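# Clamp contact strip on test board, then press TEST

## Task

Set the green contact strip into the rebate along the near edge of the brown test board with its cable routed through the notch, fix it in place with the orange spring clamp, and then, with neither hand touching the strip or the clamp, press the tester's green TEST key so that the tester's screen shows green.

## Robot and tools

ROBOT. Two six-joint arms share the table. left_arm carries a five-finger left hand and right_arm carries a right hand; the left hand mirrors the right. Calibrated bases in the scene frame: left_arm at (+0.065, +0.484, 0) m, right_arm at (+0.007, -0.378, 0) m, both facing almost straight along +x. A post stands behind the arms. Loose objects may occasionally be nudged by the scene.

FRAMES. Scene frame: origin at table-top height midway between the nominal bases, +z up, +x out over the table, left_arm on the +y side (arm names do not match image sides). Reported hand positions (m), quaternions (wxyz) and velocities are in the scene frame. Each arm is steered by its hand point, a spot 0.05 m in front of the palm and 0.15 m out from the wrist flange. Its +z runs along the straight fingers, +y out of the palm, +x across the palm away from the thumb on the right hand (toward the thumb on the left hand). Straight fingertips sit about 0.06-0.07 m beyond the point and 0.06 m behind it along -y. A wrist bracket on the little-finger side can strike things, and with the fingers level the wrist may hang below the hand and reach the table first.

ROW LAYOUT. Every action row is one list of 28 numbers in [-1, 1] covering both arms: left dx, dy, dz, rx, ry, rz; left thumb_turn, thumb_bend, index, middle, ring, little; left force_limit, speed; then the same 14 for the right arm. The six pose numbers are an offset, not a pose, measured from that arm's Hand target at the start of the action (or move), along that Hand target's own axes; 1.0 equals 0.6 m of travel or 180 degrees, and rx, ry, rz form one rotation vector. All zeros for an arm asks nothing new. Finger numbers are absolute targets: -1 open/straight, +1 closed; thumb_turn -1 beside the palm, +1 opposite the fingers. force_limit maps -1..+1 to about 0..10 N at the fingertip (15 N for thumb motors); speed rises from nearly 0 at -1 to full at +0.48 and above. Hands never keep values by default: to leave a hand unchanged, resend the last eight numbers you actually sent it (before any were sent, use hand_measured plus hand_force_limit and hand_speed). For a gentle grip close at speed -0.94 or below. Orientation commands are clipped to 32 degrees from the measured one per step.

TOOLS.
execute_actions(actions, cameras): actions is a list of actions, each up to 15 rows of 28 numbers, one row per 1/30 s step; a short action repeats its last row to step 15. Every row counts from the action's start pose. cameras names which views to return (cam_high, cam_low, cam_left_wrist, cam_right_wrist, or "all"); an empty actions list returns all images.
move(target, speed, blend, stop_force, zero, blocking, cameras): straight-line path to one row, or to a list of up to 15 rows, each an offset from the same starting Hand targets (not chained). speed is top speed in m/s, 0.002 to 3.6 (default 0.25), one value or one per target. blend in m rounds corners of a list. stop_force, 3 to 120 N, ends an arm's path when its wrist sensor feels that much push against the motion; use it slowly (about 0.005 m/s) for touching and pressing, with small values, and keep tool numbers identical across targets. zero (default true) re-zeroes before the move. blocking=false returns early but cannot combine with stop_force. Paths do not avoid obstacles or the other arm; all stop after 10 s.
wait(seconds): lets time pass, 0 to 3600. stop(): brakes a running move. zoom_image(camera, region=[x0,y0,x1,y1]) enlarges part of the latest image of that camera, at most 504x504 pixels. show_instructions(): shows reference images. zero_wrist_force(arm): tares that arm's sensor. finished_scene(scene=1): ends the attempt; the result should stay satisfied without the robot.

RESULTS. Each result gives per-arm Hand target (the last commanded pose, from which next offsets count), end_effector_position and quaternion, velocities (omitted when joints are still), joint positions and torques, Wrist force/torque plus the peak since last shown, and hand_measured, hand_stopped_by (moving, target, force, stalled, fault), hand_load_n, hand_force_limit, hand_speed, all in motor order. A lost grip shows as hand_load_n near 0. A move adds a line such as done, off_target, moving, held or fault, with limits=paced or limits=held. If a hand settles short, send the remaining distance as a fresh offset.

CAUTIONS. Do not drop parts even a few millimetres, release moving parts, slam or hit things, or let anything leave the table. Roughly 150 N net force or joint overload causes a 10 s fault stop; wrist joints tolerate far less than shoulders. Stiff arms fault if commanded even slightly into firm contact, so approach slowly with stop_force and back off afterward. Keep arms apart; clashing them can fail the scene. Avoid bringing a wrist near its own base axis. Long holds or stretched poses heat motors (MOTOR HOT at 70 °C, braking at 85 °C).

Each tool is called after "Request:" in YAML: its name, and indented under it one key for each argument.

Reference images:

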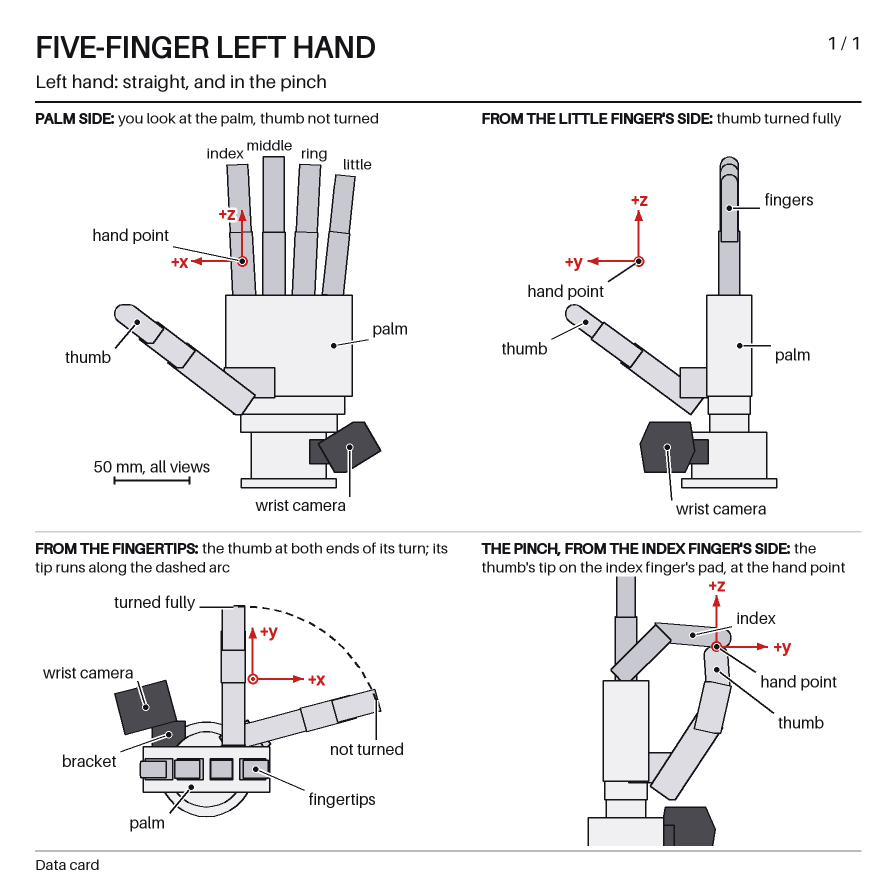

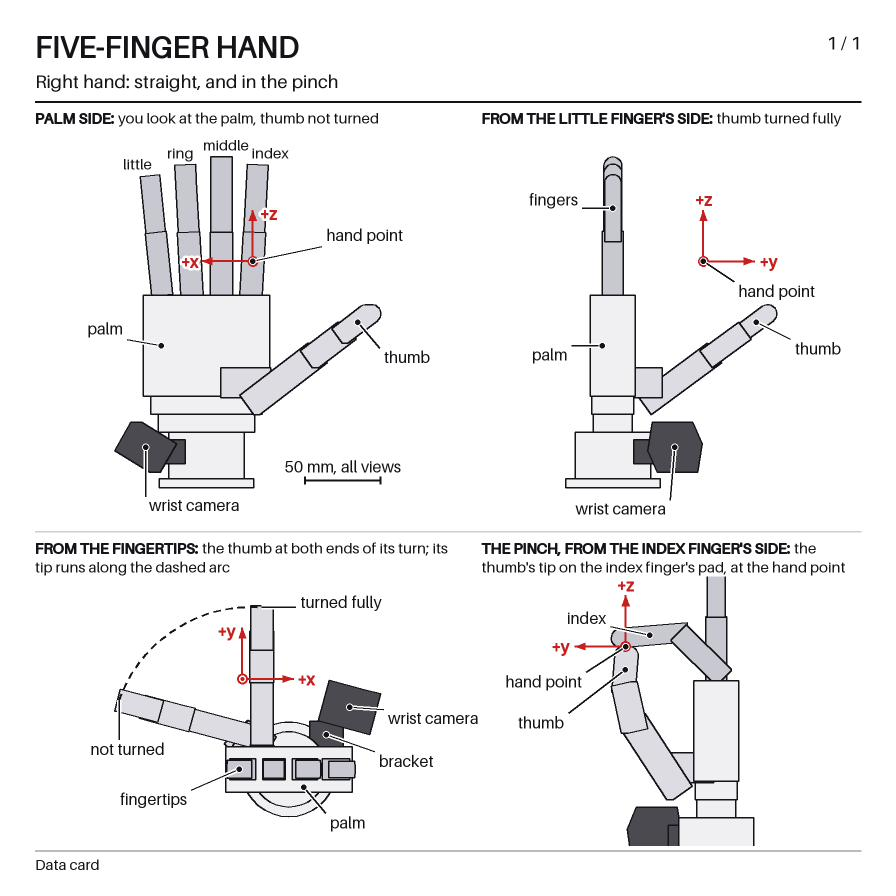

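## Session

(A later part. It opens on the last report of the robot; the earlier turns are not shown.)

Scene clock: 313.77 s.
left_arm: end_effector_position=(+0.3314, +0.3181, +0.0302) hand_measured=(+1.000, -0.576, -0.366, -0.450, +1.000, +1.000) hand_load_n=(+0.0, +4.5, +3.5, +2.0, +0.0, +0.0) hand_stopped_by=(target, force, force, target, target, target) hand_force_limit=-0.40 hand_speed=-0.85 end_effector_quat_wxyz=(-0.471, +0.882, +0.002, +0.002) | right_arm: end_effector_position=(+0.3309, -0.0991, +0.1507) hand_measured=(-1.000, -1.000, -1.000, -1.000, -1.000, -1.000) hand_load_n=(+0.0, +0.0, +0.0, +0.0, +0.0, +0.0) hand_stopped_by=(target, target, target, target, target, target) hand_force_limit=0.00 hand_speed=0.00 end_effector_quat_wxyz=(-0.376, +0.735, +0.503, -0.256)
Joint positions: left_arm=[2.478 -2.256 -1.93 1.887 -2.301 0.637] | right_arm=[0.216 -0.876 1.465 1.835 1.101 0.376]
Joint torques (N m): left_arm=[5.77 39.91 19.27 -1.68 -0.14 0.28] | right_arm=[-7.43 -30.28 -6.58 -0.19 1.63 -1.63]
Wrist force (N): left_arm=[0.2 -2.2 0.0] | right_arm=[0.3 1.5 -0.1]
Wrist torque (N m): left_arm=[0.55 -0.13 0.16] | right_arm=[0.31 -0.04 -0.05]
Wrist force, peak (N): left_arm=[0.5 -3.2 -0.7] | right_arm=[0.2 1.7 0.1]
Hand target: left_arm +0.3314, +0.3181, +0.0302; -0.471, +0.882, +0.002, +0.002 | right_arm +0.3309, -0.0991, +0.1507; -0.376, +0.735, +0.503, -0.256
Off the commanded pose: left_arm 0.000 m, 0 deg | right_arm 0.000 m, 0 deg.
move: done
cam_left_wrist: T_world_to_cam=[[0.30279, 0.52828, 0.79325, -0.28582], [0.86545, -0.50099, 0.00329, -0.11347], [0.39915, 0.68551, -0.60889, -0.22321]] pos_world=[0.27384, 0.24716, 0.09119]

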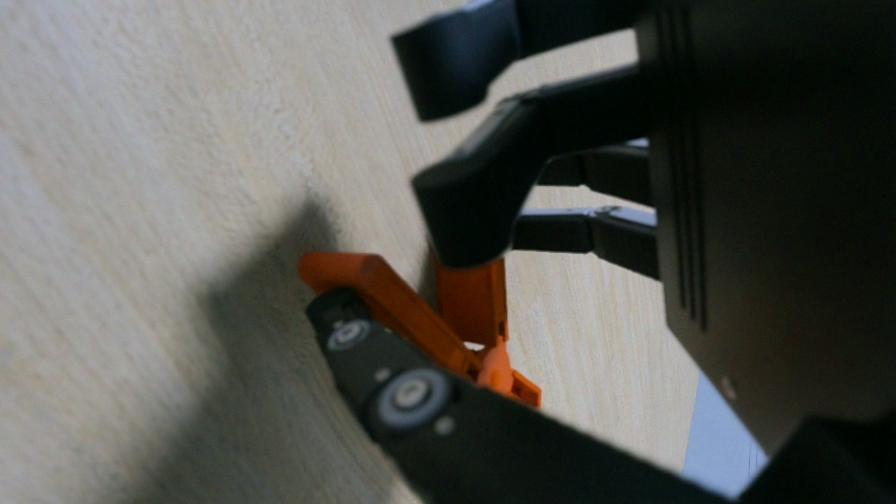

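Request:
move:
  target: [0,0,0,0,0,0,1,-0.42,-0.15,-0.25,1,1,0.2,-0.85,0,0,0,0,0,0,-1,-1,-1,-1,-1,-1,0,0]
  cameras: ["cam_left_wrist","cam_high"]

Scene clock: 318.97 s.
left_arm: end_effector_position=(+0.3314, +0.3181, +0.0302) hand_measured=(+1.000, -0.426, -0.340, -0.400, +1.000, +1.000) hand_load_n=(-0.5, +6.5, +3.0, +5.5, +0.0, +0.0) hand_stopped_by=(target, target, force, force, target, target) hand_force_limit=0.20 hand_speed=-0.85 end_effector_quat_wxyz=(-0.471, +0.882, +0.002, +0.002) | right_arm: end_effector_position=(+0.3309, -0.0991, +0.1507) hand_measured=(-1.000, -1.000, -1.000, -1.000, -1.000, -1.000) hand_load_n=(-0.5, +0.0, +0.0, +0.0, +0.0, +0.0) hand_stopped_by=(target, target, target, target, target, target) hand_force_limit=0.00 hand_speed=0.00 end_effector_quat_wxyz=(-0.376, +0.735, +0.503, -0.256)
Joint positions: left_arm=[2.478 -2.255 -1.93 1.887 -2.301 0.637] | right_arm=[0.216 -0.876 1.465 1.835 1.101 0.376]
Joint torques (N m): left_arm=[-0.3 35.39 17.99 -1.75 1.38 -0.32] | right_arm=[-7.37 -30.51 -6.88 -0.19 1.63 -1.61]
Wrist force (N): left_arm=[0.9 -6.1 -2.0] | right_arm=[0.5 1.5 0.3]
Wrist torque (N m): left_arm=[0.67 -0.23 0.28] | right_arm=[0.29 -0.08 -0.04]
Wrist force, peak (N): left_arm=[0.1 -10.2 -2.7] | right_arm=[0.3 1.6 0.2]
Hand target: left_arm +0.3314, +0.3181, +0.0302; -0.471, +0.882, +0.002, +0.002 | right_arm +0.3309, -0.0991, +0.1507; -0.376, +0.735, +0.503, -0.256
Off the commanded pose: left_arm 0.000 m, 0 deg | right_arm 0.000 m, 0 deg.
move: done
cam_left_wrist: T_world_to_cam=[[0.30279, 0.52828, 0.79325, -0.28582], [0.86545, -0.50099, 0.00329, -0.11347], [0.39915, 0.68551, -0.60889, -0.22321]] pos_world=[0.27384, 0.24716, 0.09119]
Images, in order (width x height): cam_high 896x504, cam_left_wrist 896x504.

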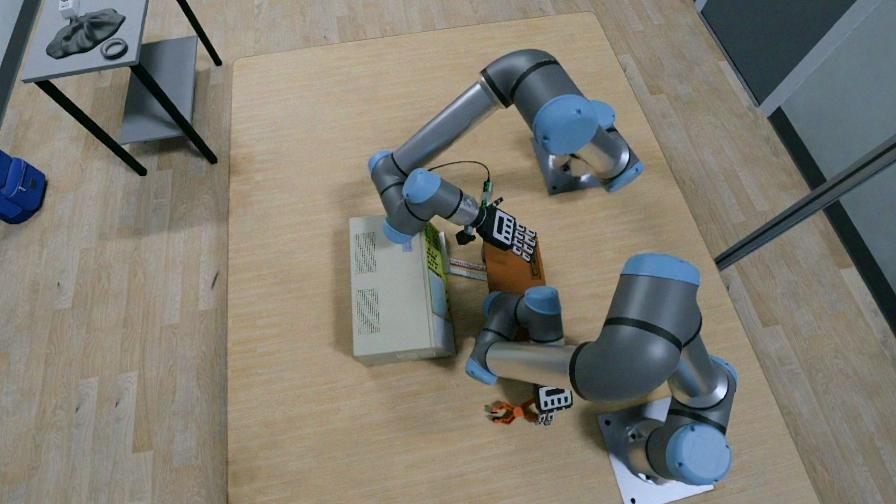

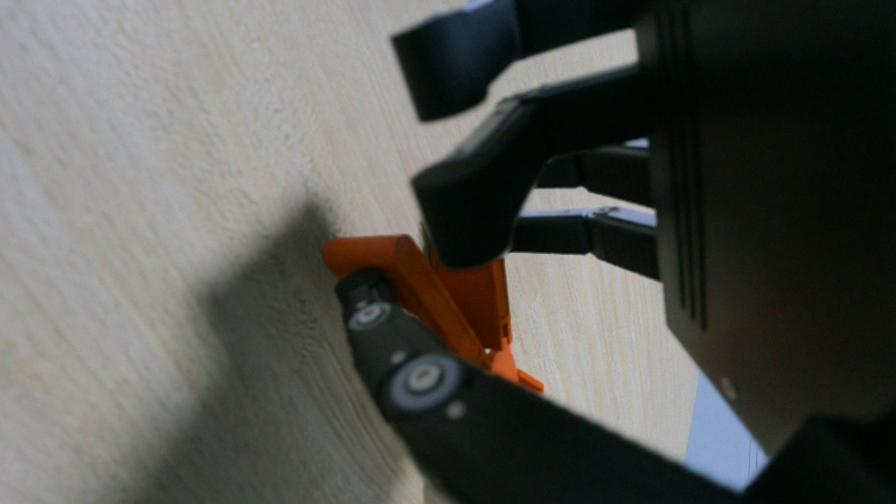

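Request:
zoom_image:
  camera: "cam_high"
  region: [470, 370, 590, 440]

Request:
zoom_image:
  camera: "cam_left_wrist"
  region: [300, 200, 560, 420]

Scaled by 4.200 from the camera's image (finer frame: 1280x720).

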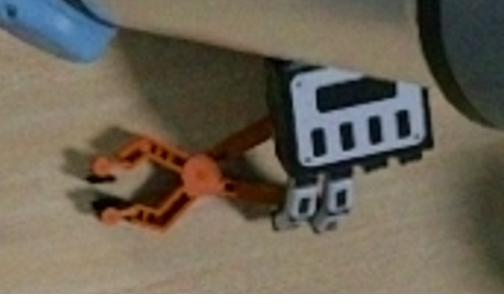

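Scaled by 1.938 from the camera's image (finer frame: 1280x720).

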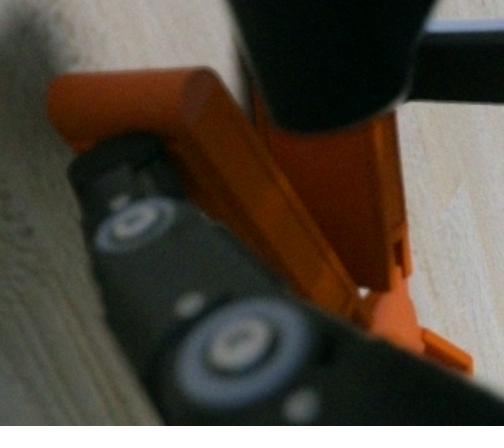

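Request:
wait:
  seconds: 0.1
  cameras: ["cam_right_wrist"]

Request:
zoom_image:
  camera: "cam_right_wrist"
  region: [400, 10, 520, 150]

Request:
zoom_image:
  camera: "cam_right_wrist"
  region: [400, 150, 540, 300]

Request:
zoom_image:
  camera: "cam_right_wrist"
  region: [600, 220, 800, 400]

Scene clock: 324.63 s.
left_arm: end_effector_position=(+0.3314, +0.3181, +0.0302) hand_measured=(+1.000, -0.426, -0.340, -0.400, +1.000, +1.000) hand_load_n=(+0.0, +6.5, +3.0, +5.5, +0.0, +0.0) hand_stopped_by=(target, target, force, force, target, target) hand_force_limit=0.20 hand_speed=-0.85 end_effector_quat_wxyz=(-0.471, +0.882, +0.002, +0.002) | right_arm: end_effector_position=(+0.3309, -0.0991, +0.1507) hand_measured=(-1.000, -1.000, -1.000, -1.000, -1.000, -1.000) hand_load_n=(+0.0, +0.0, +0.0, +0.0, +0.0, +0.0) hand_stopped_by=(target, target, target, target, target, target) hand_force_limit=0.00 hand_speed=0.00 end_effector_quat_wxyz=(-0.376, +0.735, +0.503, -0.256)
Joint positions: left_arm=[2.478 -2.255 -1.93 1.887 -2.301 0.637] | right_arm=[0.216 -0.876 1.465 1.835 1.101 0.376]
Joint torques (N m): left_arm=[-6.87 28.73 17.52 -1.76 1.49 -0.5] | right_arm=[-7.12 -30.65 -7.05 -0.11 1.47 -1.61]
Wrist force (N): left_arm=[0.7 -6.8 -2.8] | right_arm=[0.4 1.4 -0.1]
Wrist torque (N m): left_arm=[0.66 -0.19 0.27] | right_arm=[0.30 -0.05 -0.05]
Wrist force, peak (N): left_arm=[0.8 -7.0 -3.0] | right_arm=[0.4 1.7 0.1]
Hand target: left_arm +0.3314, +0.3181, +0.0302; -0.471, +0.882, +0.002, +0.002 | right_arm +0.3309, -0.0991, +0.1507; -0.376, +0.735, +0.503, -0.256
Off the commanded pose: left_arm 0.000 m, 0 deg | right_arm 0.000 m, 0 deg.
wait: 0.10 s; at rest from the start
cam_right_wrist: T_world_to_cam=[[0.62798, 0.00231, -0.77822, -0.08789], [0.09195, -0.99321, 0.07125, -0.11374], [-0.77278, -0.11631, -0.62393, 0.44798]] pos_world=[0.41184, -0.06066, 0.21921]

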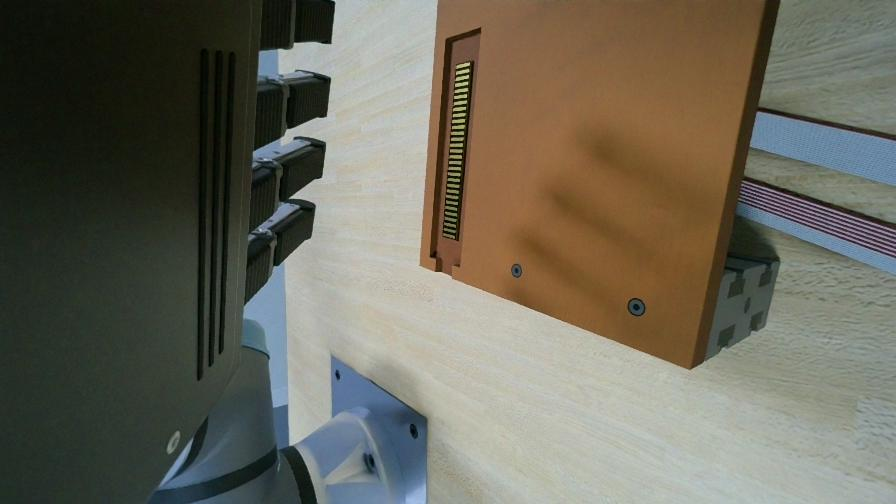

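Scaled by 3.600 from the camera's image (finer frame: 1280x720).

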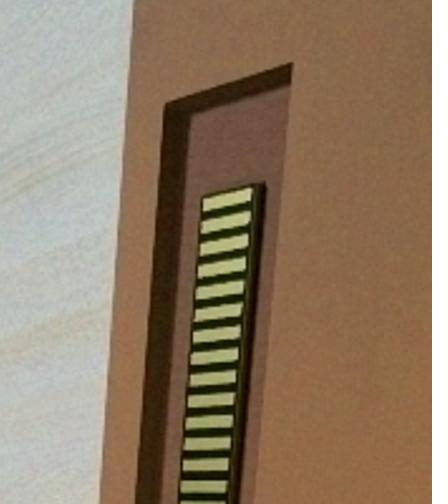

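Scaled by 3.360 from the camera's image (finer frame: 1280x720).

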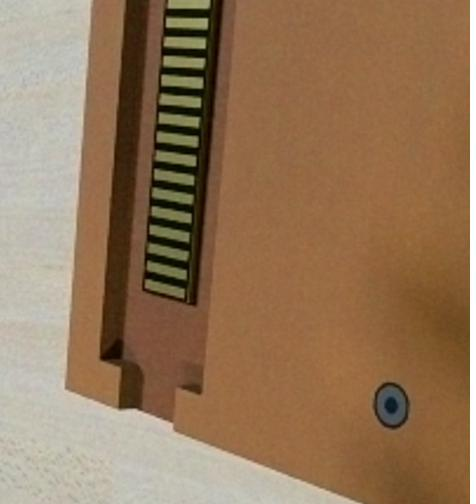

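Scaled by 2.520 from the camera's image (finer frame: 1280x720).

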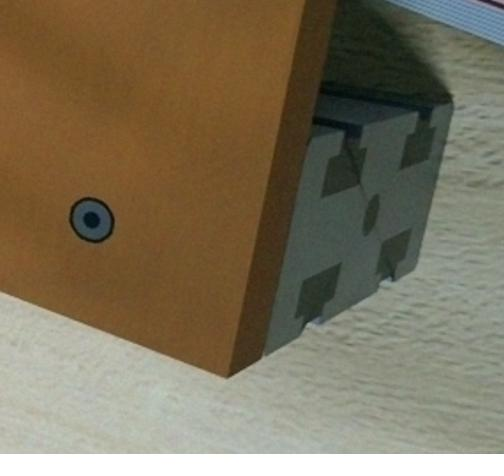

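Request:
move:
  target: [0,0,0,0,0,0,1,-0.42,-0.15,-0.25,1,1,0.2,-0.85,-0.3277,0.1153,-0.0163,0,0,0,1,-0.6,-0.1,-0.1,-1,-1,0,-0.5]
  speed: 0.2
  cameras: ["cam_right_wrist","cam_high","cam_low"]

Scene clock: 369.20 s.
left_arm: end_effector_position=(+0.3314, +0.3181, +0.0302) hand_measured=(+1.000, -0.426, -0.340, -0.400, +1.000, +1.000) hand_load_n=(-0.5, +6.5, +3.0, +5.5, -0.5, +0.0) hand_stopped_by=(target, target, force, force, target, target) hand_force_limit=0.20 hand_speed=-0.85 end_effector_quat_wxyz=(-0.471, +0.882, +0.002, +0.002) | right_arm: end_effector_position=(+0.3047, -0.2999, +0.1002) hand_measured=(+1.000, -0.600, -0.100, -0.100, -1.000, -1.000) hand_load_n=(+0.0, +0.0, +0.0, +0.0, +0.0, +0.0) hand_stopped_by=(target, target, target, target, target, target) hand_force_limit=0.00 hand_speed=-0.50 end_effector_quat_wxyz=(-0.376, +0.735, +0.503, -0.256)
Joint positions: left_arm=[2.478 -2.255 -1.93 1.887 -2.301 0.637] | right_arm=[-0.196 -0.954 1.799 1.662 1.424 0.106]
Joint torques (N m): left_arm=[-8.42 28.58 1.88 -1.86 1.53 -0.05] | right_arm=[-7.12 -25.02 -14.58 5.29 2.01 -0.74]
Wrist force (N): left_arm=[0.8 -6.6 -2.8] | right_arm=[0.0 1.3 0.3]
Wrist torque (N m): left_arm=[0.69 -0.20 0.27] | right_arm=[0.24 -0.02 -0.02]
Wrist force, peak (N): left_arm=[0.9 -7.0 -2.9] | right_arm=[-1.6 2.2 0.2]
Hand target: left_arm +0.3314, +0.3181, +0.0302; -0.471, +0.882, +0.002, +0.002 | right_arm +0.3047, -0.2999, +0.1002; -0.376, +0.735, +0.503, -0.256
Off the commanded pose: left_arm 0.000 m, 0 deg | right_arm 0.000 m, 0 deg.
move: done
cam_right_wrist: T_world_to_cam=[[0.62798, 0.00231, -0.77822, -0.1102], [0.09195, -0.99321, 0.07125, -0.30717], [-0.77278, -0.11631, -0.62393, 0.37293]] pos_world=[0.38564, -0.26146, 0.16881]
Images, in order (width x height): cam_high 896x504, cam_low 896x504, cam_right_wrist 896x504.

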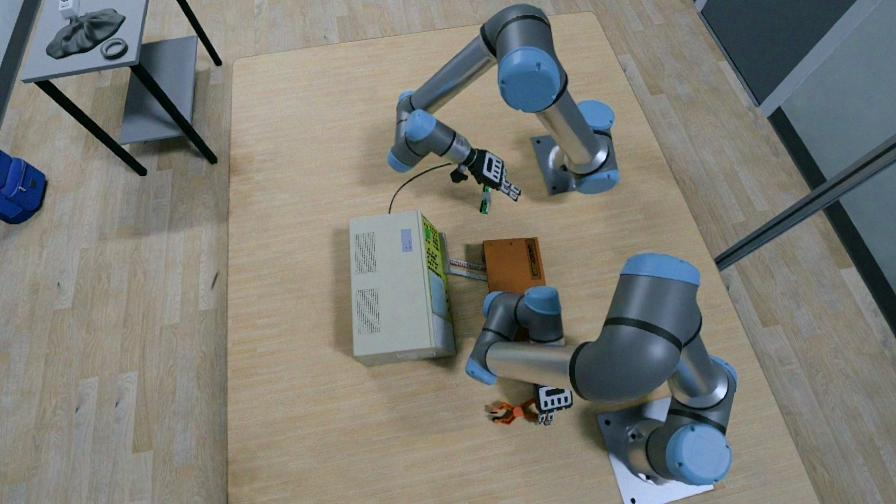

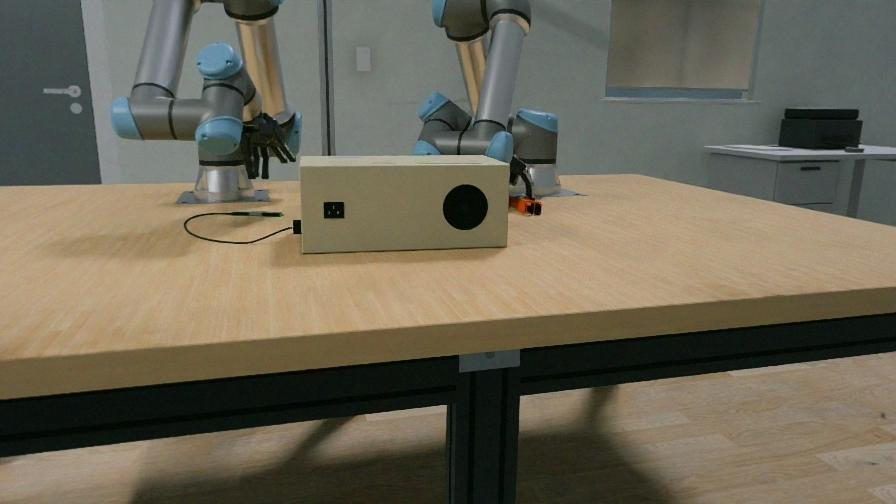

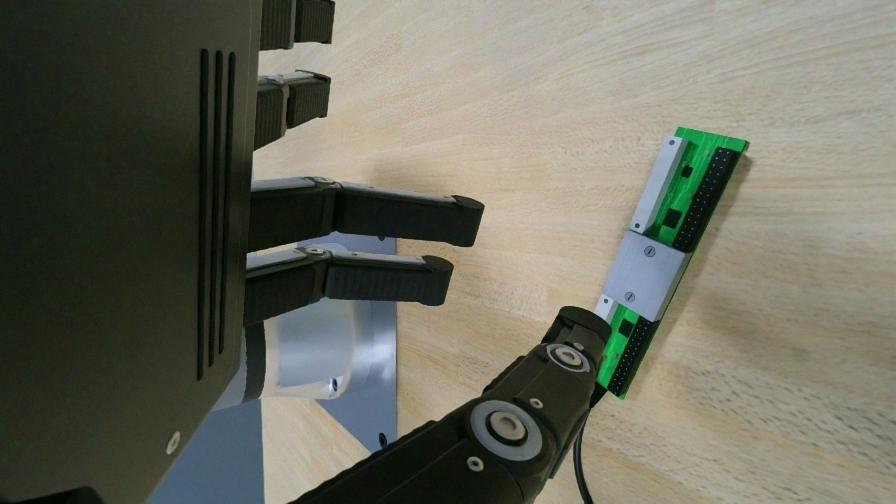

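Request:
move:
  target: [0,0,0,0,0,0,1,-0.42,-0.15,-0.25,1,1,0.2,-0.85,-0.0085,0.0778,0.0635,0,0,0,1,-0.9,-0.1,-0.1,-1,-1,0,-0.5]
  speed: 0.1
  cameras: ["cam_right_wrist"]

Scene clock: 409.70 s.
left_arm: end_effector_position=(+0.3314, +0.3181, +0.0302) hand_measured=(+1.000, -0.426, -0.340, -0.400, +1.000, +1.000) hand_load_n=(+0.0, +6.5, +2.5, +5.5, +0.0, +0.0) hand_stopped_by=(target, target, force, force, target, target) hand_force_limit=0.20 hand_speed=-0.85 end_effector_quat_wxyz=(-0.471, +0.882, +0.002, +0.002) | right_arm: end_effector_position=(+0.2996, -0.3034, +0.0401) hand_measured=(+1.000, -0.900, -0.100, -0.100, -1.000, -1.000) hand_load_n=(+0.0, +0.0, +0.0, +0.0, +0.0, -0.5) hand_stopped_by=(target, target, target, target, target, target) hand_force_limit=0.00 hand_speed=-0.50 end_effector_quat_wxyz=(-0.376, +0.735, +0.503, -0.256)
Joint positions: left_arm=[2.478 -2.255 -1.93 1.887 -2.301 0.637] | right_arm=[-0.206 -0.847 1.825 1.53 1.432 0.1]
Joint torques (N m): left_arm=[-7.9 28.25 -0.65 -2.21 1.72 0.3] | right_arm=[4.68 -32.6 -17.26 4.57 -0.77 -0.1]
Wrist force (N): left_arm=[0.6 -6.1 -1.8] | right_arm=[0.2 1.7 -0.1]
Wrist torque (N m): left_arm=[0.64 -0.18 0.27] | right_arm=[0.33 -0.03 0.08]
Wrist force, peak (N): left_arm=[0.7 -7.1 -3.1] | right_arm=[-0.1 2.3 0.7]
Hand target: left_arm +0.3314, +0.3181, +0.0302; -0.471, +0.882, +0.002, +0.002 | right_arm +0.2996, -0.3034, +0.0401; -0.376, +0.735, +0.503, -0.256
Off the commanded pose: left_arm 0.000 m, 0 deg | right_arm 0.000 m, 0 deg.
move: done
cam_right_wrist: T_world_to_cam=[[0.62792, 0.0023, -0.77827, -0.15375], [0.09196, -0.99321, 0.07126, -0.30588], [-0.77282, -0.11631, -0.62387, 0.33096]] pos_world=[0.38044, -0.26496, 0.10861]

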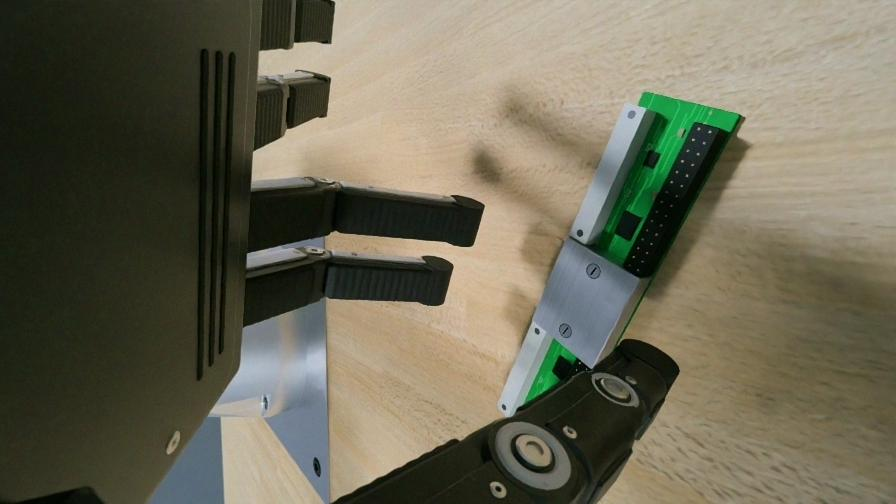

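Request:
wait:
  seconds: 0.1
  cameras: ["cam_high","cam_right_wrist"]

Request:
zoom_image:
  camera: "cam_high"
  region: [460, 140, 540, 220]

Scene clock: 419.40 s.
left_arm: end_effector_position=(+0.3314, +0.3181, +0.0302) hand_measured=(+1.000, -0.426, -0.340, -0.400, +1.000, +1.000) hand_load_n=(+0.0, +6.5, +3.0, +5.5, +0.0, +0.0) hand_stopped_by=(target, target, force, force, target, target) hand_force_limit=0.20 hand_speed=-0.85 end_effector_quat_wxyz=(-0.471, +0.882, +0.002, +0.002) | right_arm: end_effector_position=(+0.2996, -0.3034, +0.0401) hand_measured=(+1.000, -0.900, -0.100, -0.100, -1.000, -1.000) hand_load_n=(+0.0, +0.0, +0.0, +0.0, +0.0, +0.0) hand_stopped_by=(target, target, target, target, target, target) hand_force_limit=0.00 hand_speed=-0.50 end_effector_quat_wxyz=(-0.376, +0.735, +0.503, -0.256)
Joint positions: left_arm=[2.478 -2.255 -1.93 1.887 -2.301 0.637] | right_arm=[-0.206 -0.847 1.825 1.529 1.432 0.1]
Joint torques (N m): left_arm=[-7.54 28.67 -1.11 -2.44 1.64 0.43] | right_arm=[6.07 -26.76 -16.72 0 -1.8 0.05]
Wrist force (N): left_arm=[0.8 -6.5 -3.1] | right_arm=[0.1 1.6 0.0]
Wrist torque (N m): left_arm=[0.72 -0.21 0.27] | right_arm=[0.31 -0.01 0.07]
Wrist force, peak (N): left_arm=[0.6 -6.9 -3.1] | right_arm=[0.0 1.8 0.2]
Hand target: left_arm +0.3314, +0.3181, +0.0302; -0.471, +0.882, +0.002, +0.002 | right_arm +0.2996, -0.3034, +0.0401; -0.376, +0.735, +0.503, -0.256
Off the commanded pose: left_arm 0.000 m, 0 deg | right_arm 0.000 m, 0 deg.
wait: 0.10 s; at rest from the start
cam_right_wrist: T_world_to_cam=[[0.62798, 0.00231, -0.77822, -0.15384], [0.09195, -0.99321, 0.07125, -0.30579], [-0.77278, -0.11631, -0.62393, 0.33104]] pos_world=[0.38054, -0.26486, 0.10861]

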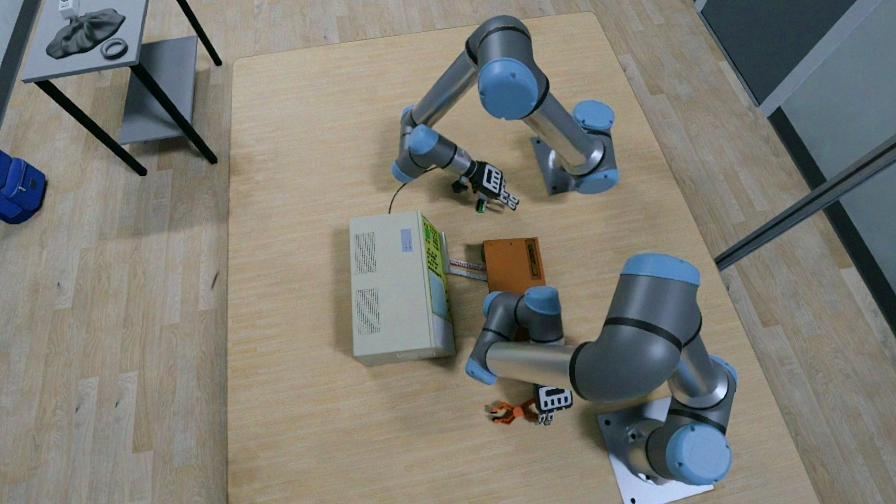

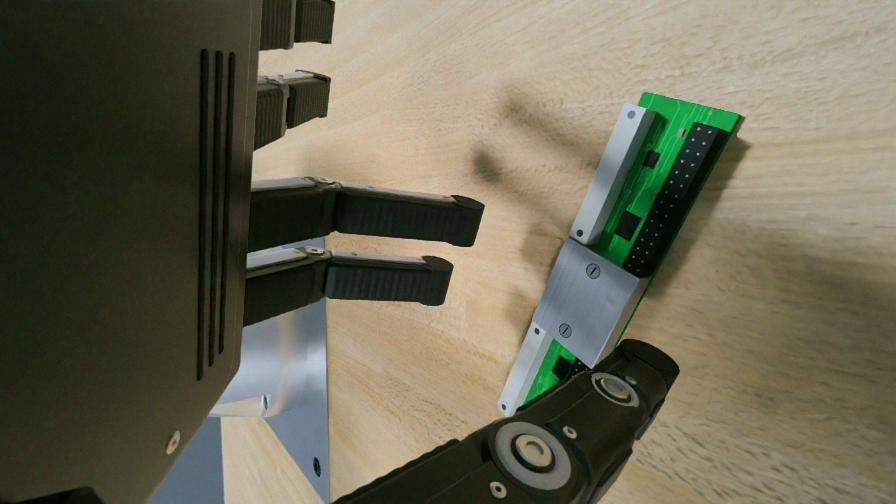

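Scaled by 6.300 from the camera's image (finer frame: 1280x720).

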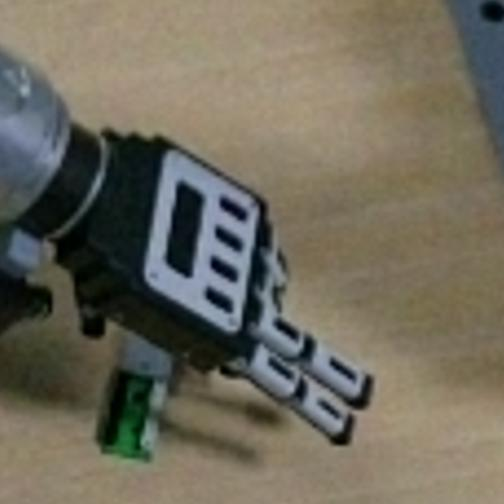

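Request:
move:
  target: [0,0,0,0,0,0,1,-0.42,-0.15,-0.25,1,1,0.2,-0.85,0.005,0.0305,0.0135,0,0,0,1,-0.76,-0.1,-0.1,-1,-1,0,-0.5]
  speed: 0.05
  cameras: ["cam_right_wrist","cam_high"]

Scene clock: 435.07 s.
left_arm: end_effector_position=(+0.3314, +0.3181, +0.0302) hand_measured=(+1.000, -0.426, -0.340, -0.400, +1.000, +1.000) hand_load_n=(+0.0, +6.5, +3.0, +5.5, +0.0, +0.0) hand_stopped_by=(target, target, force, force, target, target) hand_force_limit=0.20 hand_speed=-0.85 end_effector_quat_wxyz=(-0.471, +0.882, +0.002, +0.002) | right_arm: end_effector_position=(+0.3044, -0.3020, +0.0211) hand_measured=(+1.000, -0.760, -0.100, -0.100, -1.000, -1.000) hand_load_n=(+0.0, +0.0, +0.0, +0.0, +0.0, +0.0) hand_stopped_by=(target, target, target, target, target, target) hand_force_limit=0.00 hand_speed=-0.50 end_effector_quat_wxyz=(-0.376, +0.735, +0.502, -0.257)
Joint positions: left_arm=[2.478 -2.255 -1.93 1.887 -2.301 0.637] | right_arm=[-0.201 -0.8 1.806 1.504 1.428 0.103]
Joint torques (N m): left_arm=[-8.94 29.49 -1.35 -2.63 1.75 0.51] | right_arm=[-3.18 -27.67 -6.04 -14.11 -2.21 -1.26]
Wrist force (N): left_arm=[0.6 -6.0 -2.5] | right_arm=[-8.3 -52.1 -29.6]
Wrist torque (N m): left_arm=[0.72 -0.19 0.26] | right_arm=[1.20 0.78 -1.21]
Wrist force, peak (N): left_arm=[0.8 -7.1 -3.1] | right_arm=[-8.6 -67.9 -39.0]
Hand target: left_arm +0.3314, +0.3181, +0.0302; -0.471, +0.882, +0.002, +0.002 | right_arm +0.3046, -0.3021, +0.0205; -0.376, +0.735, +0.503, -0.256
Off the commanded pose: left_arm 0.000 m, 0 deg | right_arm 0.001 m, 0 deg.
move: done
cam_right_wrist: T_world_to_cam=[[0.62606, 0.00267, -0.77977, -0.17087], [0.09212, -0.99324, 0.07057, -0.3036], [-0.77432, -0.11601, -0.62207, 0.32351]] pos_world=[0.38544, -0.26356, 0.08943]
Images, in order (width x height): cam_high 896x504, cam_right_wrist 896x504.

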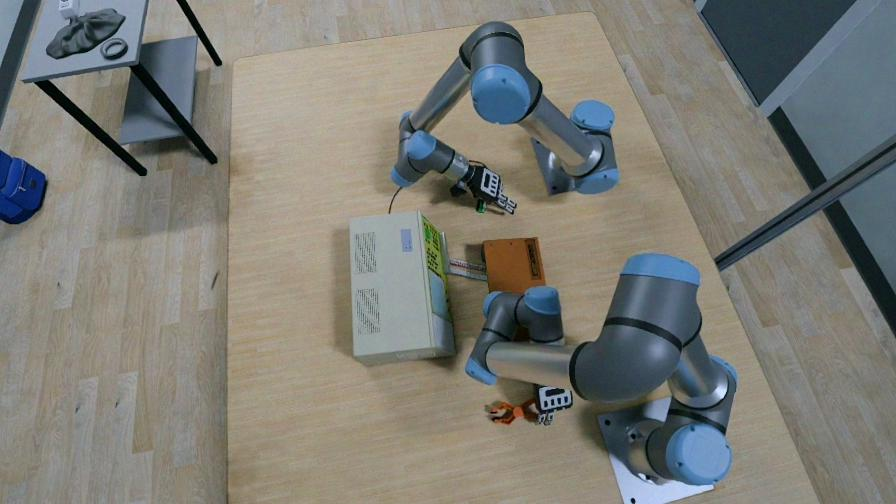

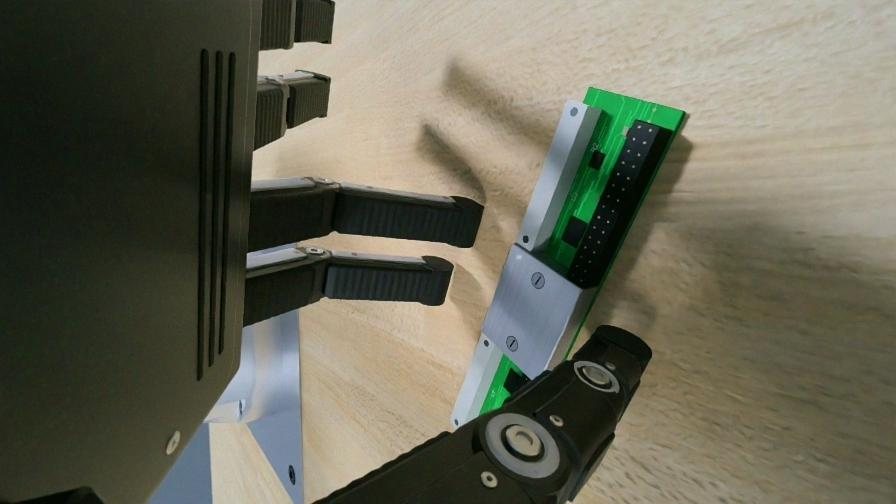

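Request:
move:
  target: [0,0,0,0,0,0,1,-0.42,-0.15,-0.25,1,1,0.2,-0.85,0,-0.0067,-0.0049,0,0,0,1,-0.76,-0.1,-0.1,-1,-1,0,-0.5]
  speed: 0.03
  cameras: ["cam_right_wrist"]

Scene clock: 440.93 s.
left_arm: end_effector_position=(+0.3314, +0.3181, +0.0302) hand_measured=(+1.000, -0.426, -0.340, -0.400, +1.000, +1.000) hand_load_n=(-0.5, +6.5, +3.0, +5.5, +0.0, +0.0) hand_stopped_by=(target, target, force, force, target, target) hand_force_limit=0.20 hand_speed=-0.85 end_effector_quat_wxyz=(-0.471, +0.882, +0.002, +0.002) | right_arm: end_effector_position=(+0.3046, -0.3021, +0.0255) hand_measured=(+1.000, -0.760, -0.100, -0.100, -1.000, -1.000) hand_load_n=(+0.5, +0.0, -0.5, +0.0, +0.0, +0.0) hand_stopped_by=(target, target, target, target, target, target) hand_force_limit=0.00 hand_speed=-0.50 end_effector_quat_wxyz=(-0.376, +0.735, +0.503, -0.256)
Joint positions: left_arm=[2.478 -2.255 -1.93 1.887 -2.301 0.637] | right_arm=[-0.201 -0.81 1.807 1.511 1.428 0.103]
Joint torques (N m): left_arm=[-7.66 29.27 -1.64 -2.69 1.79 0.62] | right_arm=[-6.55 -26.85 -0.48 1.56 -0.57 -1.69]
Wrist force (N): left_arm=[0.6 -6.4 -2.6] | right_arm=[0.7 1.8 -0.5]
Wrist torque (N m): left_arm=[0.69 -0.19 0.26] | right_arm=[0.39 -0.11 0.03]
Wrist force, peak (N): left_arm=[0.9 -7.1 -3.0] | right_arm=[-8.4 -52.0 -30.3]
Hand target: left_arm +0.3314, +0.3181, +0.0302; -0.471, +0.882, +0.002, +0.002 | right_arm +0.3046, -0.3021, +0.0255; -0.376, +0.735, +0.503, -0.256
Off the commanded pose: left_arm 0.000 m, 0 deg | right_arm 0.000 m, 0 deg.
move: done
cam_right_wrist: T_world_to_cam=[[0.62792, 0.00238, -0.77828, -0.16829], [0.09201, -0.99321, 0.0712, -0.30394], [-0.77282, -0.11631, -0.62387, 0.32595]] pos_world=[0.38554, -0.26356, 0.09401]

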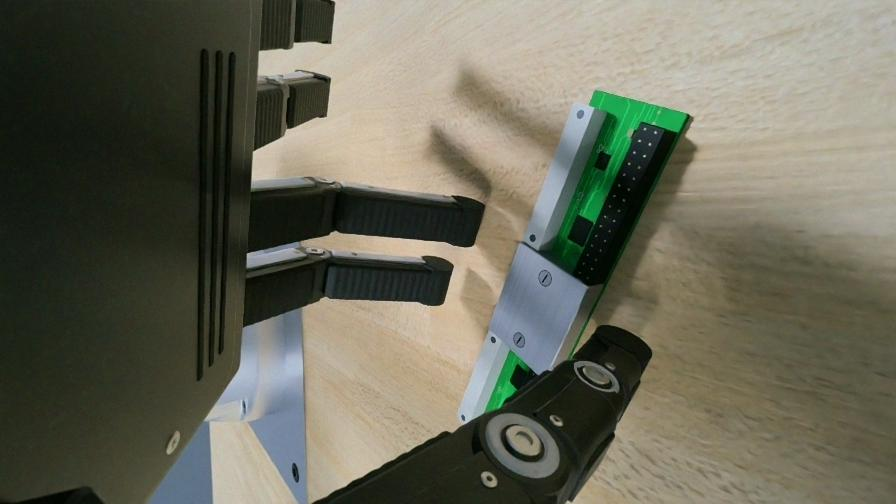

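Request:
move:
  target: [0,0,0,0,0,0,1,-0.42,-0.15,-0.25,1,1,0.2,-0.85,0,0,0,0,0,0,1,-0.65,-0.04,-1,-0.04,-1,0,-0.5]
  cameras: ["cam_right_wrist"]

Scene clock: 458.43 s.
left_arm: end_effector_position=(+0.3314, +0.3181, +0.0302) hand_measured=(+1.000, -0.426, -0.340, -0.400, +1.000, +1.000) hand_load_n=(+0.0, +6.5, +3.0, +5.5, +0.0, +0.0) hand_stopped_by=(target, target, force, force, target, target) hand_force_limit=0.20 hand_speed=-0.85 end_effector_quat_wxyz=(-0.471, +0.882, +0.002, +0.002) | right_arm: end_effector_position=(+0.3046, -0.3021, +0.0255) hand_measured=(+1.000, -0.650, -0.040, -1.000, -0.040, -1.000) hand_load_n=(+0.5, +0.0, +0.0, -0.5, +0.0, +0.0) hand_stopped_by=(target, target, target, target, target, target) hand_force_limit=0.00 hand_speed=-0.50 end_effector_quat_wxyz=(-0.376, +0.735, +0.503, -0.256)
Joint positions: left_arm=[2.478 -2.255 -1.93 1.887 -2.301 0.637] | right_arm=[-0.201 -0.81 1.807 1.51 1.428 0.103]
Joint torques (N m): left_arm=[-8.28 29.63 -0.39 -2.63 1.97 0.74] | right_arm=[-1.09 -27.03 -0.13 0.07 -2.28 -0.2]
Wrist force (N): left_arm=[0.5 -6.3 -2.4] | right_arm=[0.7 1.8 -0.4]
Wrist torque (N m): left_arm=[0.68 -0.18 0.27] | right_arm=[0.37 -0.12 0.03]
Wrist force, peak (N): left_arm=[0.8 -7.1 -2.8] | right_arm=[0.9 2.3 -0.5]
Hand target: left_arm +0.3314, +0.3181, +0.0302; -0.471, +0.882, +0.002, +0.002 | right_arm +0.3046, -0.3021, +0.0255; -0.376, +0.735, +0.503, -0.256
Off the commanded pose: left_arm 0.000 m, 0 deg | right_arm 0.000 m, 0 deg.
move: done
cam_right_wrist: T_world_to_cam=[[0.62798, 0.00231, -0.77822, -0.16834], [0.09188, -0.99322, 0.07119, -0.30389], [-0.77279, -0.11621, -0.62394, 0.32597]] pos_world=[0.38554, -0.26356, 0.09401]

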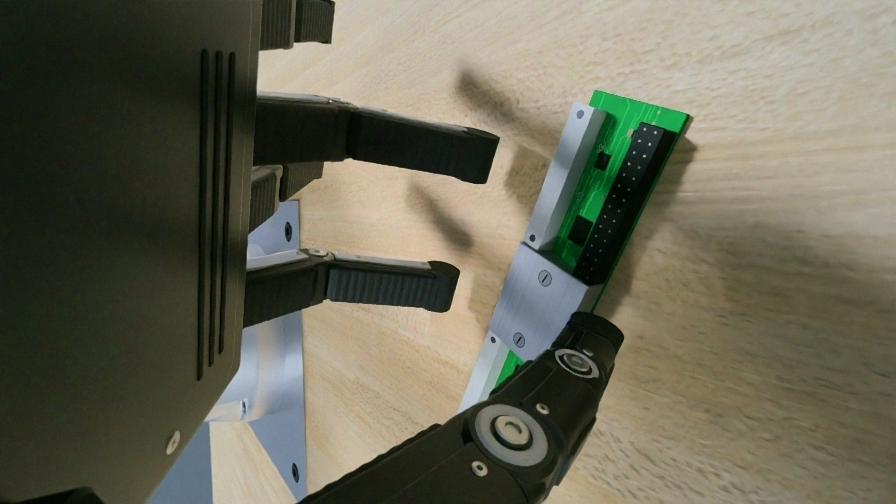

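Request:
move:
  target: [0,0,0,0,0,0,1,-0.42,-0.15,-0.25,1,1,0.2,-0.85,0,0,0,-0.022,0,0,1,-0.65,-0.04,-1,-0.04,-1,0,-0.5]
  speed: 0.05

Request:
move:
  target: [0,0,0,0,0,0,1,-0.42,-0.15,-0.25,1,1,0.2,-0.85,0,0.0102,0.00855,0,0,0,1,-0.65,-0.04,-1,-0.04,-1,0,-0.5]
  speed: 0.008
  stop_force: 3
  cameras: ["cam_right_wrist"]

Scene clock: 487.17 s.
left_arm: end_effector_position=(+0.3314, +0.3181, +0.0302) hand_measured=(+1.000, -0.426, -0.340, -0.400, +1.000, +1.000) hand_load_n=(+0.0, +6.5, +3.0, +5.5, +0.0, +0.0) hand_stopped_by=(target, target, force, force, target, target) hand_force_limit=0.20 hand_speed=-0.85 end_effector_quat_wxyz=(-0.471, +0.882, +0.002, +0.002) | right_arm: end_effector_position=(+0.3046, -0.3021, +0.0255) hand_measured=(+1.000, -0.650, -0.040, -1.000, -0.040, -1.000) hand_load_n=(+0.0, +0.0, +0.0, +0.0, +0.0, +0.0) hand_stopped_by=(target, target, target, target, target, target) hand_force_limit=0.00 hand_speed=-0.50 end_effector_quat_wxyz=(-0.350, +0.748, +0.511, -0.239) end_effector_velocity=(+0.000, +0.000, +0.001) end_effector_angular_velocity=(+0.002, +0.006, +0.002)
Joint positions: left_arm=[2.478 -2.255 -1.93 1.887 -2.301 0.637] | right_arm=[-0.195 -0.851 1.832 1.457 1.431 0.117]
Joint velocities: left_arm=[within noise] | right_arm=[0.001 0.002 -0.002 0.006 0 -0.001]
Joint torques (N m): left_arm=[-7.49 28.57 -1.15 -2.89 1.97 0.82] | right_arm=[-0.61 -24.16 -16.08 5.82 1.23 -0.56]
Wrist force (N): left_arm=[0.6 -6.6 -2.7] | right_arm=[0.6 1.8 -0.2]
Wrist torque (N m): left_arm=[0.67 -0.18 0.27] | right_arm=[0.36 -0.09 0.02]
Wrist force, peak (N): left_arm=[0.8 -7.1 -3.1] | right_arm=[0.9 2.2 -0.5]
Hand target: left_arm +0.3314, +0.3181, +0.0302; -0.471, +0.882, +0.002, +0.002 | right_arm +0.3046, -0.3021, +0.0255; -0.350, +0.748, +0.511, -0.239
Off the commanded pose: left_arm 0.000 m, 0 deg | right_arm 0.000 m, 0 deg.
move: done

Scene clock: 488.90 s.
left_arm: end_effector_position=(+0.3314, +0.3181, +0.0302) hand_measured=(+1.000, -0.426, -0.340, -0.400, +1.000, +1.000) hand_load_n=(+0.0, +6.5, +3.0, +5.5, +0.0, +0.0) hand_stopped_by=(target, target, force, force, target, target) hand_force_limit=0.20 hand_speed=-0.85 end_effector_quat_wxyz=(-0.471, +0.882, +0.002, +0.002) | right_arm: end_effector_position=(+0.3046, -0.3021, +0.0190) hand_measured=(+1.000, -0.650, -0.040, -1.000, -0.040, -1.000) hand_load_n=(+0.0, +0.0, +0.0, +0.0, +0.0, +0.0) hand_stopped_by=(target, target, target, target, target, target) hand_force_limit=0.00 hand_speed=-0.50 end_effector_quat_wxyz=(-0.350, +0.748, +0.511, -0.239)
Joint positions: left_arm=[2.478 -2.255 -1.93 1.887 -2.301 0.637] | right_arm=[-0.195 -0.838 1.831 1.444 1.431 0.117]
Joint torques (N m): left_arm=[-7.34 28.96 -0.5 -2.98 2.15 0.88] | right_arm=[-5.79 -40.34 -14.6 4.79 -1.24 -0.82]
Wrist force (N): left_arm=[0.7 -6.3 -2.6] | right_arm=[0.5 -0.3 -1.5]
Wrist torque (N m): left_arm=[0.70 -0.20 0.27] | right_arm=[0.41 -0.07 0.01]
Wrist force, peak (N): left_arm=[0.8 -6.8 -3.0] | right_arm=[0.6 -7.5 -4.5]
Hand target: left_arm +0.3314, +0.3181, +0.0302; -0.471, +0.882, +0.002, +0.002 | right_arm +0.3046, -0.3021, +0.0190; -0.350, +0.748, +0.511, -0.239 (not the last commanded pose)
Off the commanded pose: left_arm 0.000 m, 0 deg | right_arm 0.002 m, 0 deg.
move: contact (right_arm)
cam_right_wrist: T_world_to_cam=[[0.67675, -0.01666, -0.73602, -0.19471], [0.08638, -0.99104, 0.10186, -0.3017], [-0.73112, -0.13251, -0.66925, 0.30517]] pos_world=[0.38095, -0.2618, 0.09166]

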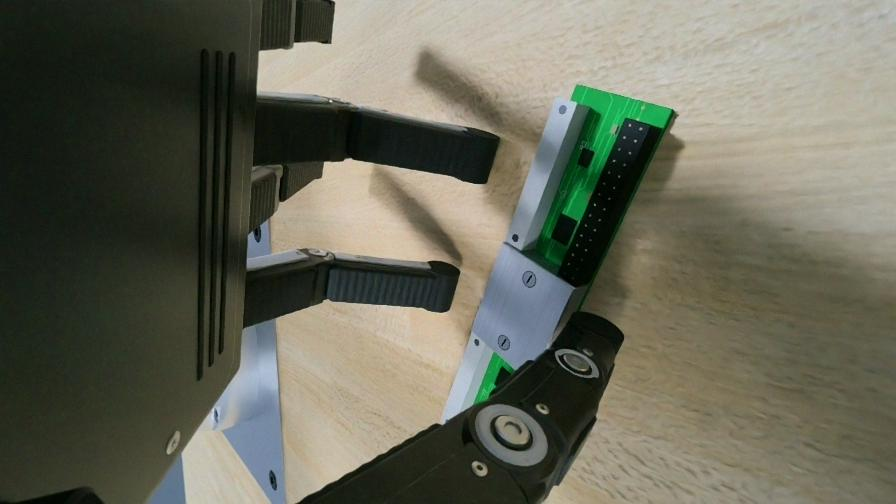

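Request:
move:
  target: [0,0,0,0,0,0,1,-0.42,-0.15,-0.25,1,1,0.2,-0.85,0,0.00475,-0.0096,0,0,0,1,-0.65,-0.04,-1,-0.04,-1,0,-0.5]
  speed: 0.02

Request:
move:
  target: [0,0,0,0,0,0,1,-0.42,-0.15,-0.25,1,1,0.2,-0.85,0,0,0,0,0,0,1,-0.45,0.12,-1,0.12,-1,-0.6,-0.94]
  cameras: ["cam_right_wrist"]

Scene clock: 499.47 s.
left_arm: end_effector_position=(+0.3314, +0.3181, +0.0302) hand_measured=(+1.000, -0.426, -0.340, -0.400, +1.000, +1.000) hand_load_n=(-0.5, +6.5, +3.0, +5.5, +0.5, +0.0) hand_stopped_by=(target, target, force, force, target, target) hand_force_limit=0.20 hand_speed=-0.85 end_effector_quat_wxyz=(-0.471, +0.882, +0.002, +0.002) | right_arm: end_effector_position=(+0.3105, -0.3044, +0.0206) hand_measured=(+1.000, -0.650, -0.040, -1.000, -0.040, -1.000) hand_load_n=(+0.0, +0.0, +0.0, +0.0, +0.0, +0.0) hand_stopped_by=(target, target, target, target, target, target) hand_force_limit=0.00 hand_speed=-0.50 end_effector_quat_wxyz=(-0.350, +0.748, +0.511, -0.239)
Joint positions: left_arm=[2.478 -2.255 -1.93 1.887 -2.301 0.637] | right_arm=[-0.198 -0.833 1.813 1.458 1.433 0.115]
Joint torques (N m): left_arm=[-8.11 29.12 -0.64 -3.02 2.04 0.92] | right_arm=[-0.56 -36.05 0.84 0.54 1.26 -1.2]
Wrist force (N): left_arm=[0.6 -5.9 -2.1] | right_arm=[0.6 2.3 -0.2]
Wrist torque (N m): left_arm=[0.69 -0.20 0.27] | right_arm=[0.44 -0.10 0.12]
Wrist force, peak (N): left_arm=[0.8 -7.1 -3.0] | right_arm=[0.7 2.5 -0.6]
Hand target: left_arm +0.3314, +0.3181, +0.0302; -0.471, +0.882, +0.002, +0.002 | right_arm +0.3104, -0.3044, +0.0205; -0.350, +0.748, +0.511, -0.239
Off the commanded pose: left_arm 0.000 m, 0 deg | right_arm 0.000 m, 0 deg.
move: done

Scene clock: 502.00 s.
left_arm: end_effector_position=(+0.3314, +0.3181, +0.0302) hand_measured=(+1.000, -0.426, -0.340, -0.400, +1.000, +1.000) hand_load_n=(+0.0, +6.5, +3.0, +5.5, +0.0, +0.5) hand_stopped_by=(target, target, force, force, target, target) hand_force_limit=0.20 hand_speed=-0.85 end_effector_quat_wxyz=(-0.471, +0.882, +0.002, +0.002) | right_arm: end_effector_position=(+0.3104, -0.3044, +0.0205) hand_measured=(+1.000, -0.450, +0.120, -1.000, +0.120, -1.000) hand_load_n=(+0.0, +0.0, +0.5, +0.0, +0.5, +0.0) hand_stopped_by=(target, target, target, target, target, target) hand_force_limit=-0.60 hand_speed=-0.94 end_effector_quat_wxyz=(-0.350, +0.748, +0.511, -0.239)
Joint positions: left_arm=[2.478 -2.255 -1.93 1.887 -2.301 0.637] | right_arm=[-0.198 -0.833 1.813 1.458 1.433 0.115]
Joint torques (N m): left_arm=[-8.5 28.44 -0.99 -2.99 2.1 1.09] | right_arm=[5.73 -40.7 -0.61 0.34 -1.84 0.08]
Wrist force (N): left_arm=[0.5 -6.2 -2.4] | right_arm=[0.8 2.2 -0.3]
Wrist torque (N m): left_arm=[0.68 -0.17 0.26] | right_arm=[0.45 -0.13 0.14]
Wrist force, peak (N): left_arm=[0.7 -6.9 -3.0] | right_arm=[0.8 2.4 -0.4]
Hand target: left_arm +0.3314, +0.3181, +0.0302; -0.471, +0.882, +0.002, +0.002 | right_arm +0.3104, -0.3044, +0.0205; -0.350, +0.748, +0.511, -0.239
Off the commanded pose: left_arm 0.000 m, 0 deg | right_arm 0.000 m, 0 deg.
move: done
cam_right_wrist: T_world_to_cam=[[0.67675, -0.01666, -0.73602, -0.19757], [0.08638, -0.99104, 0.10186, -0.30463], [-0.73112, -0.13251, -0.66925, 0.31011]] pos_world=[0.38675, -0.2641, 0.09316]

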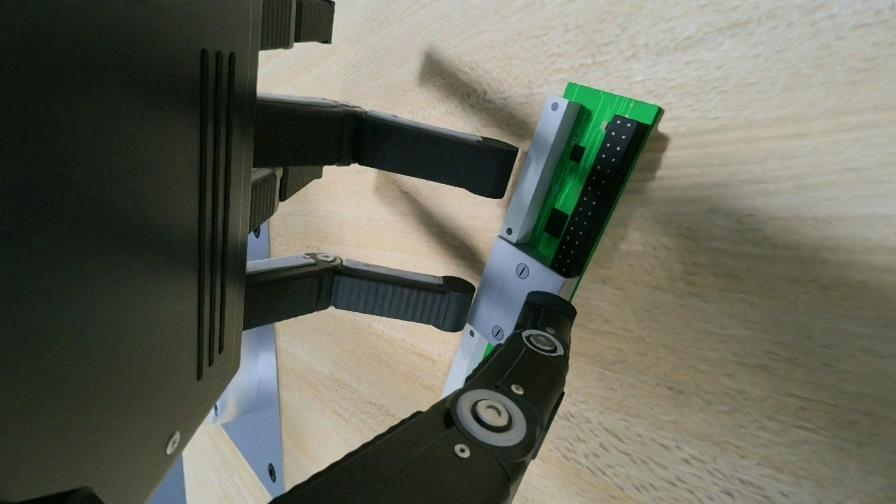

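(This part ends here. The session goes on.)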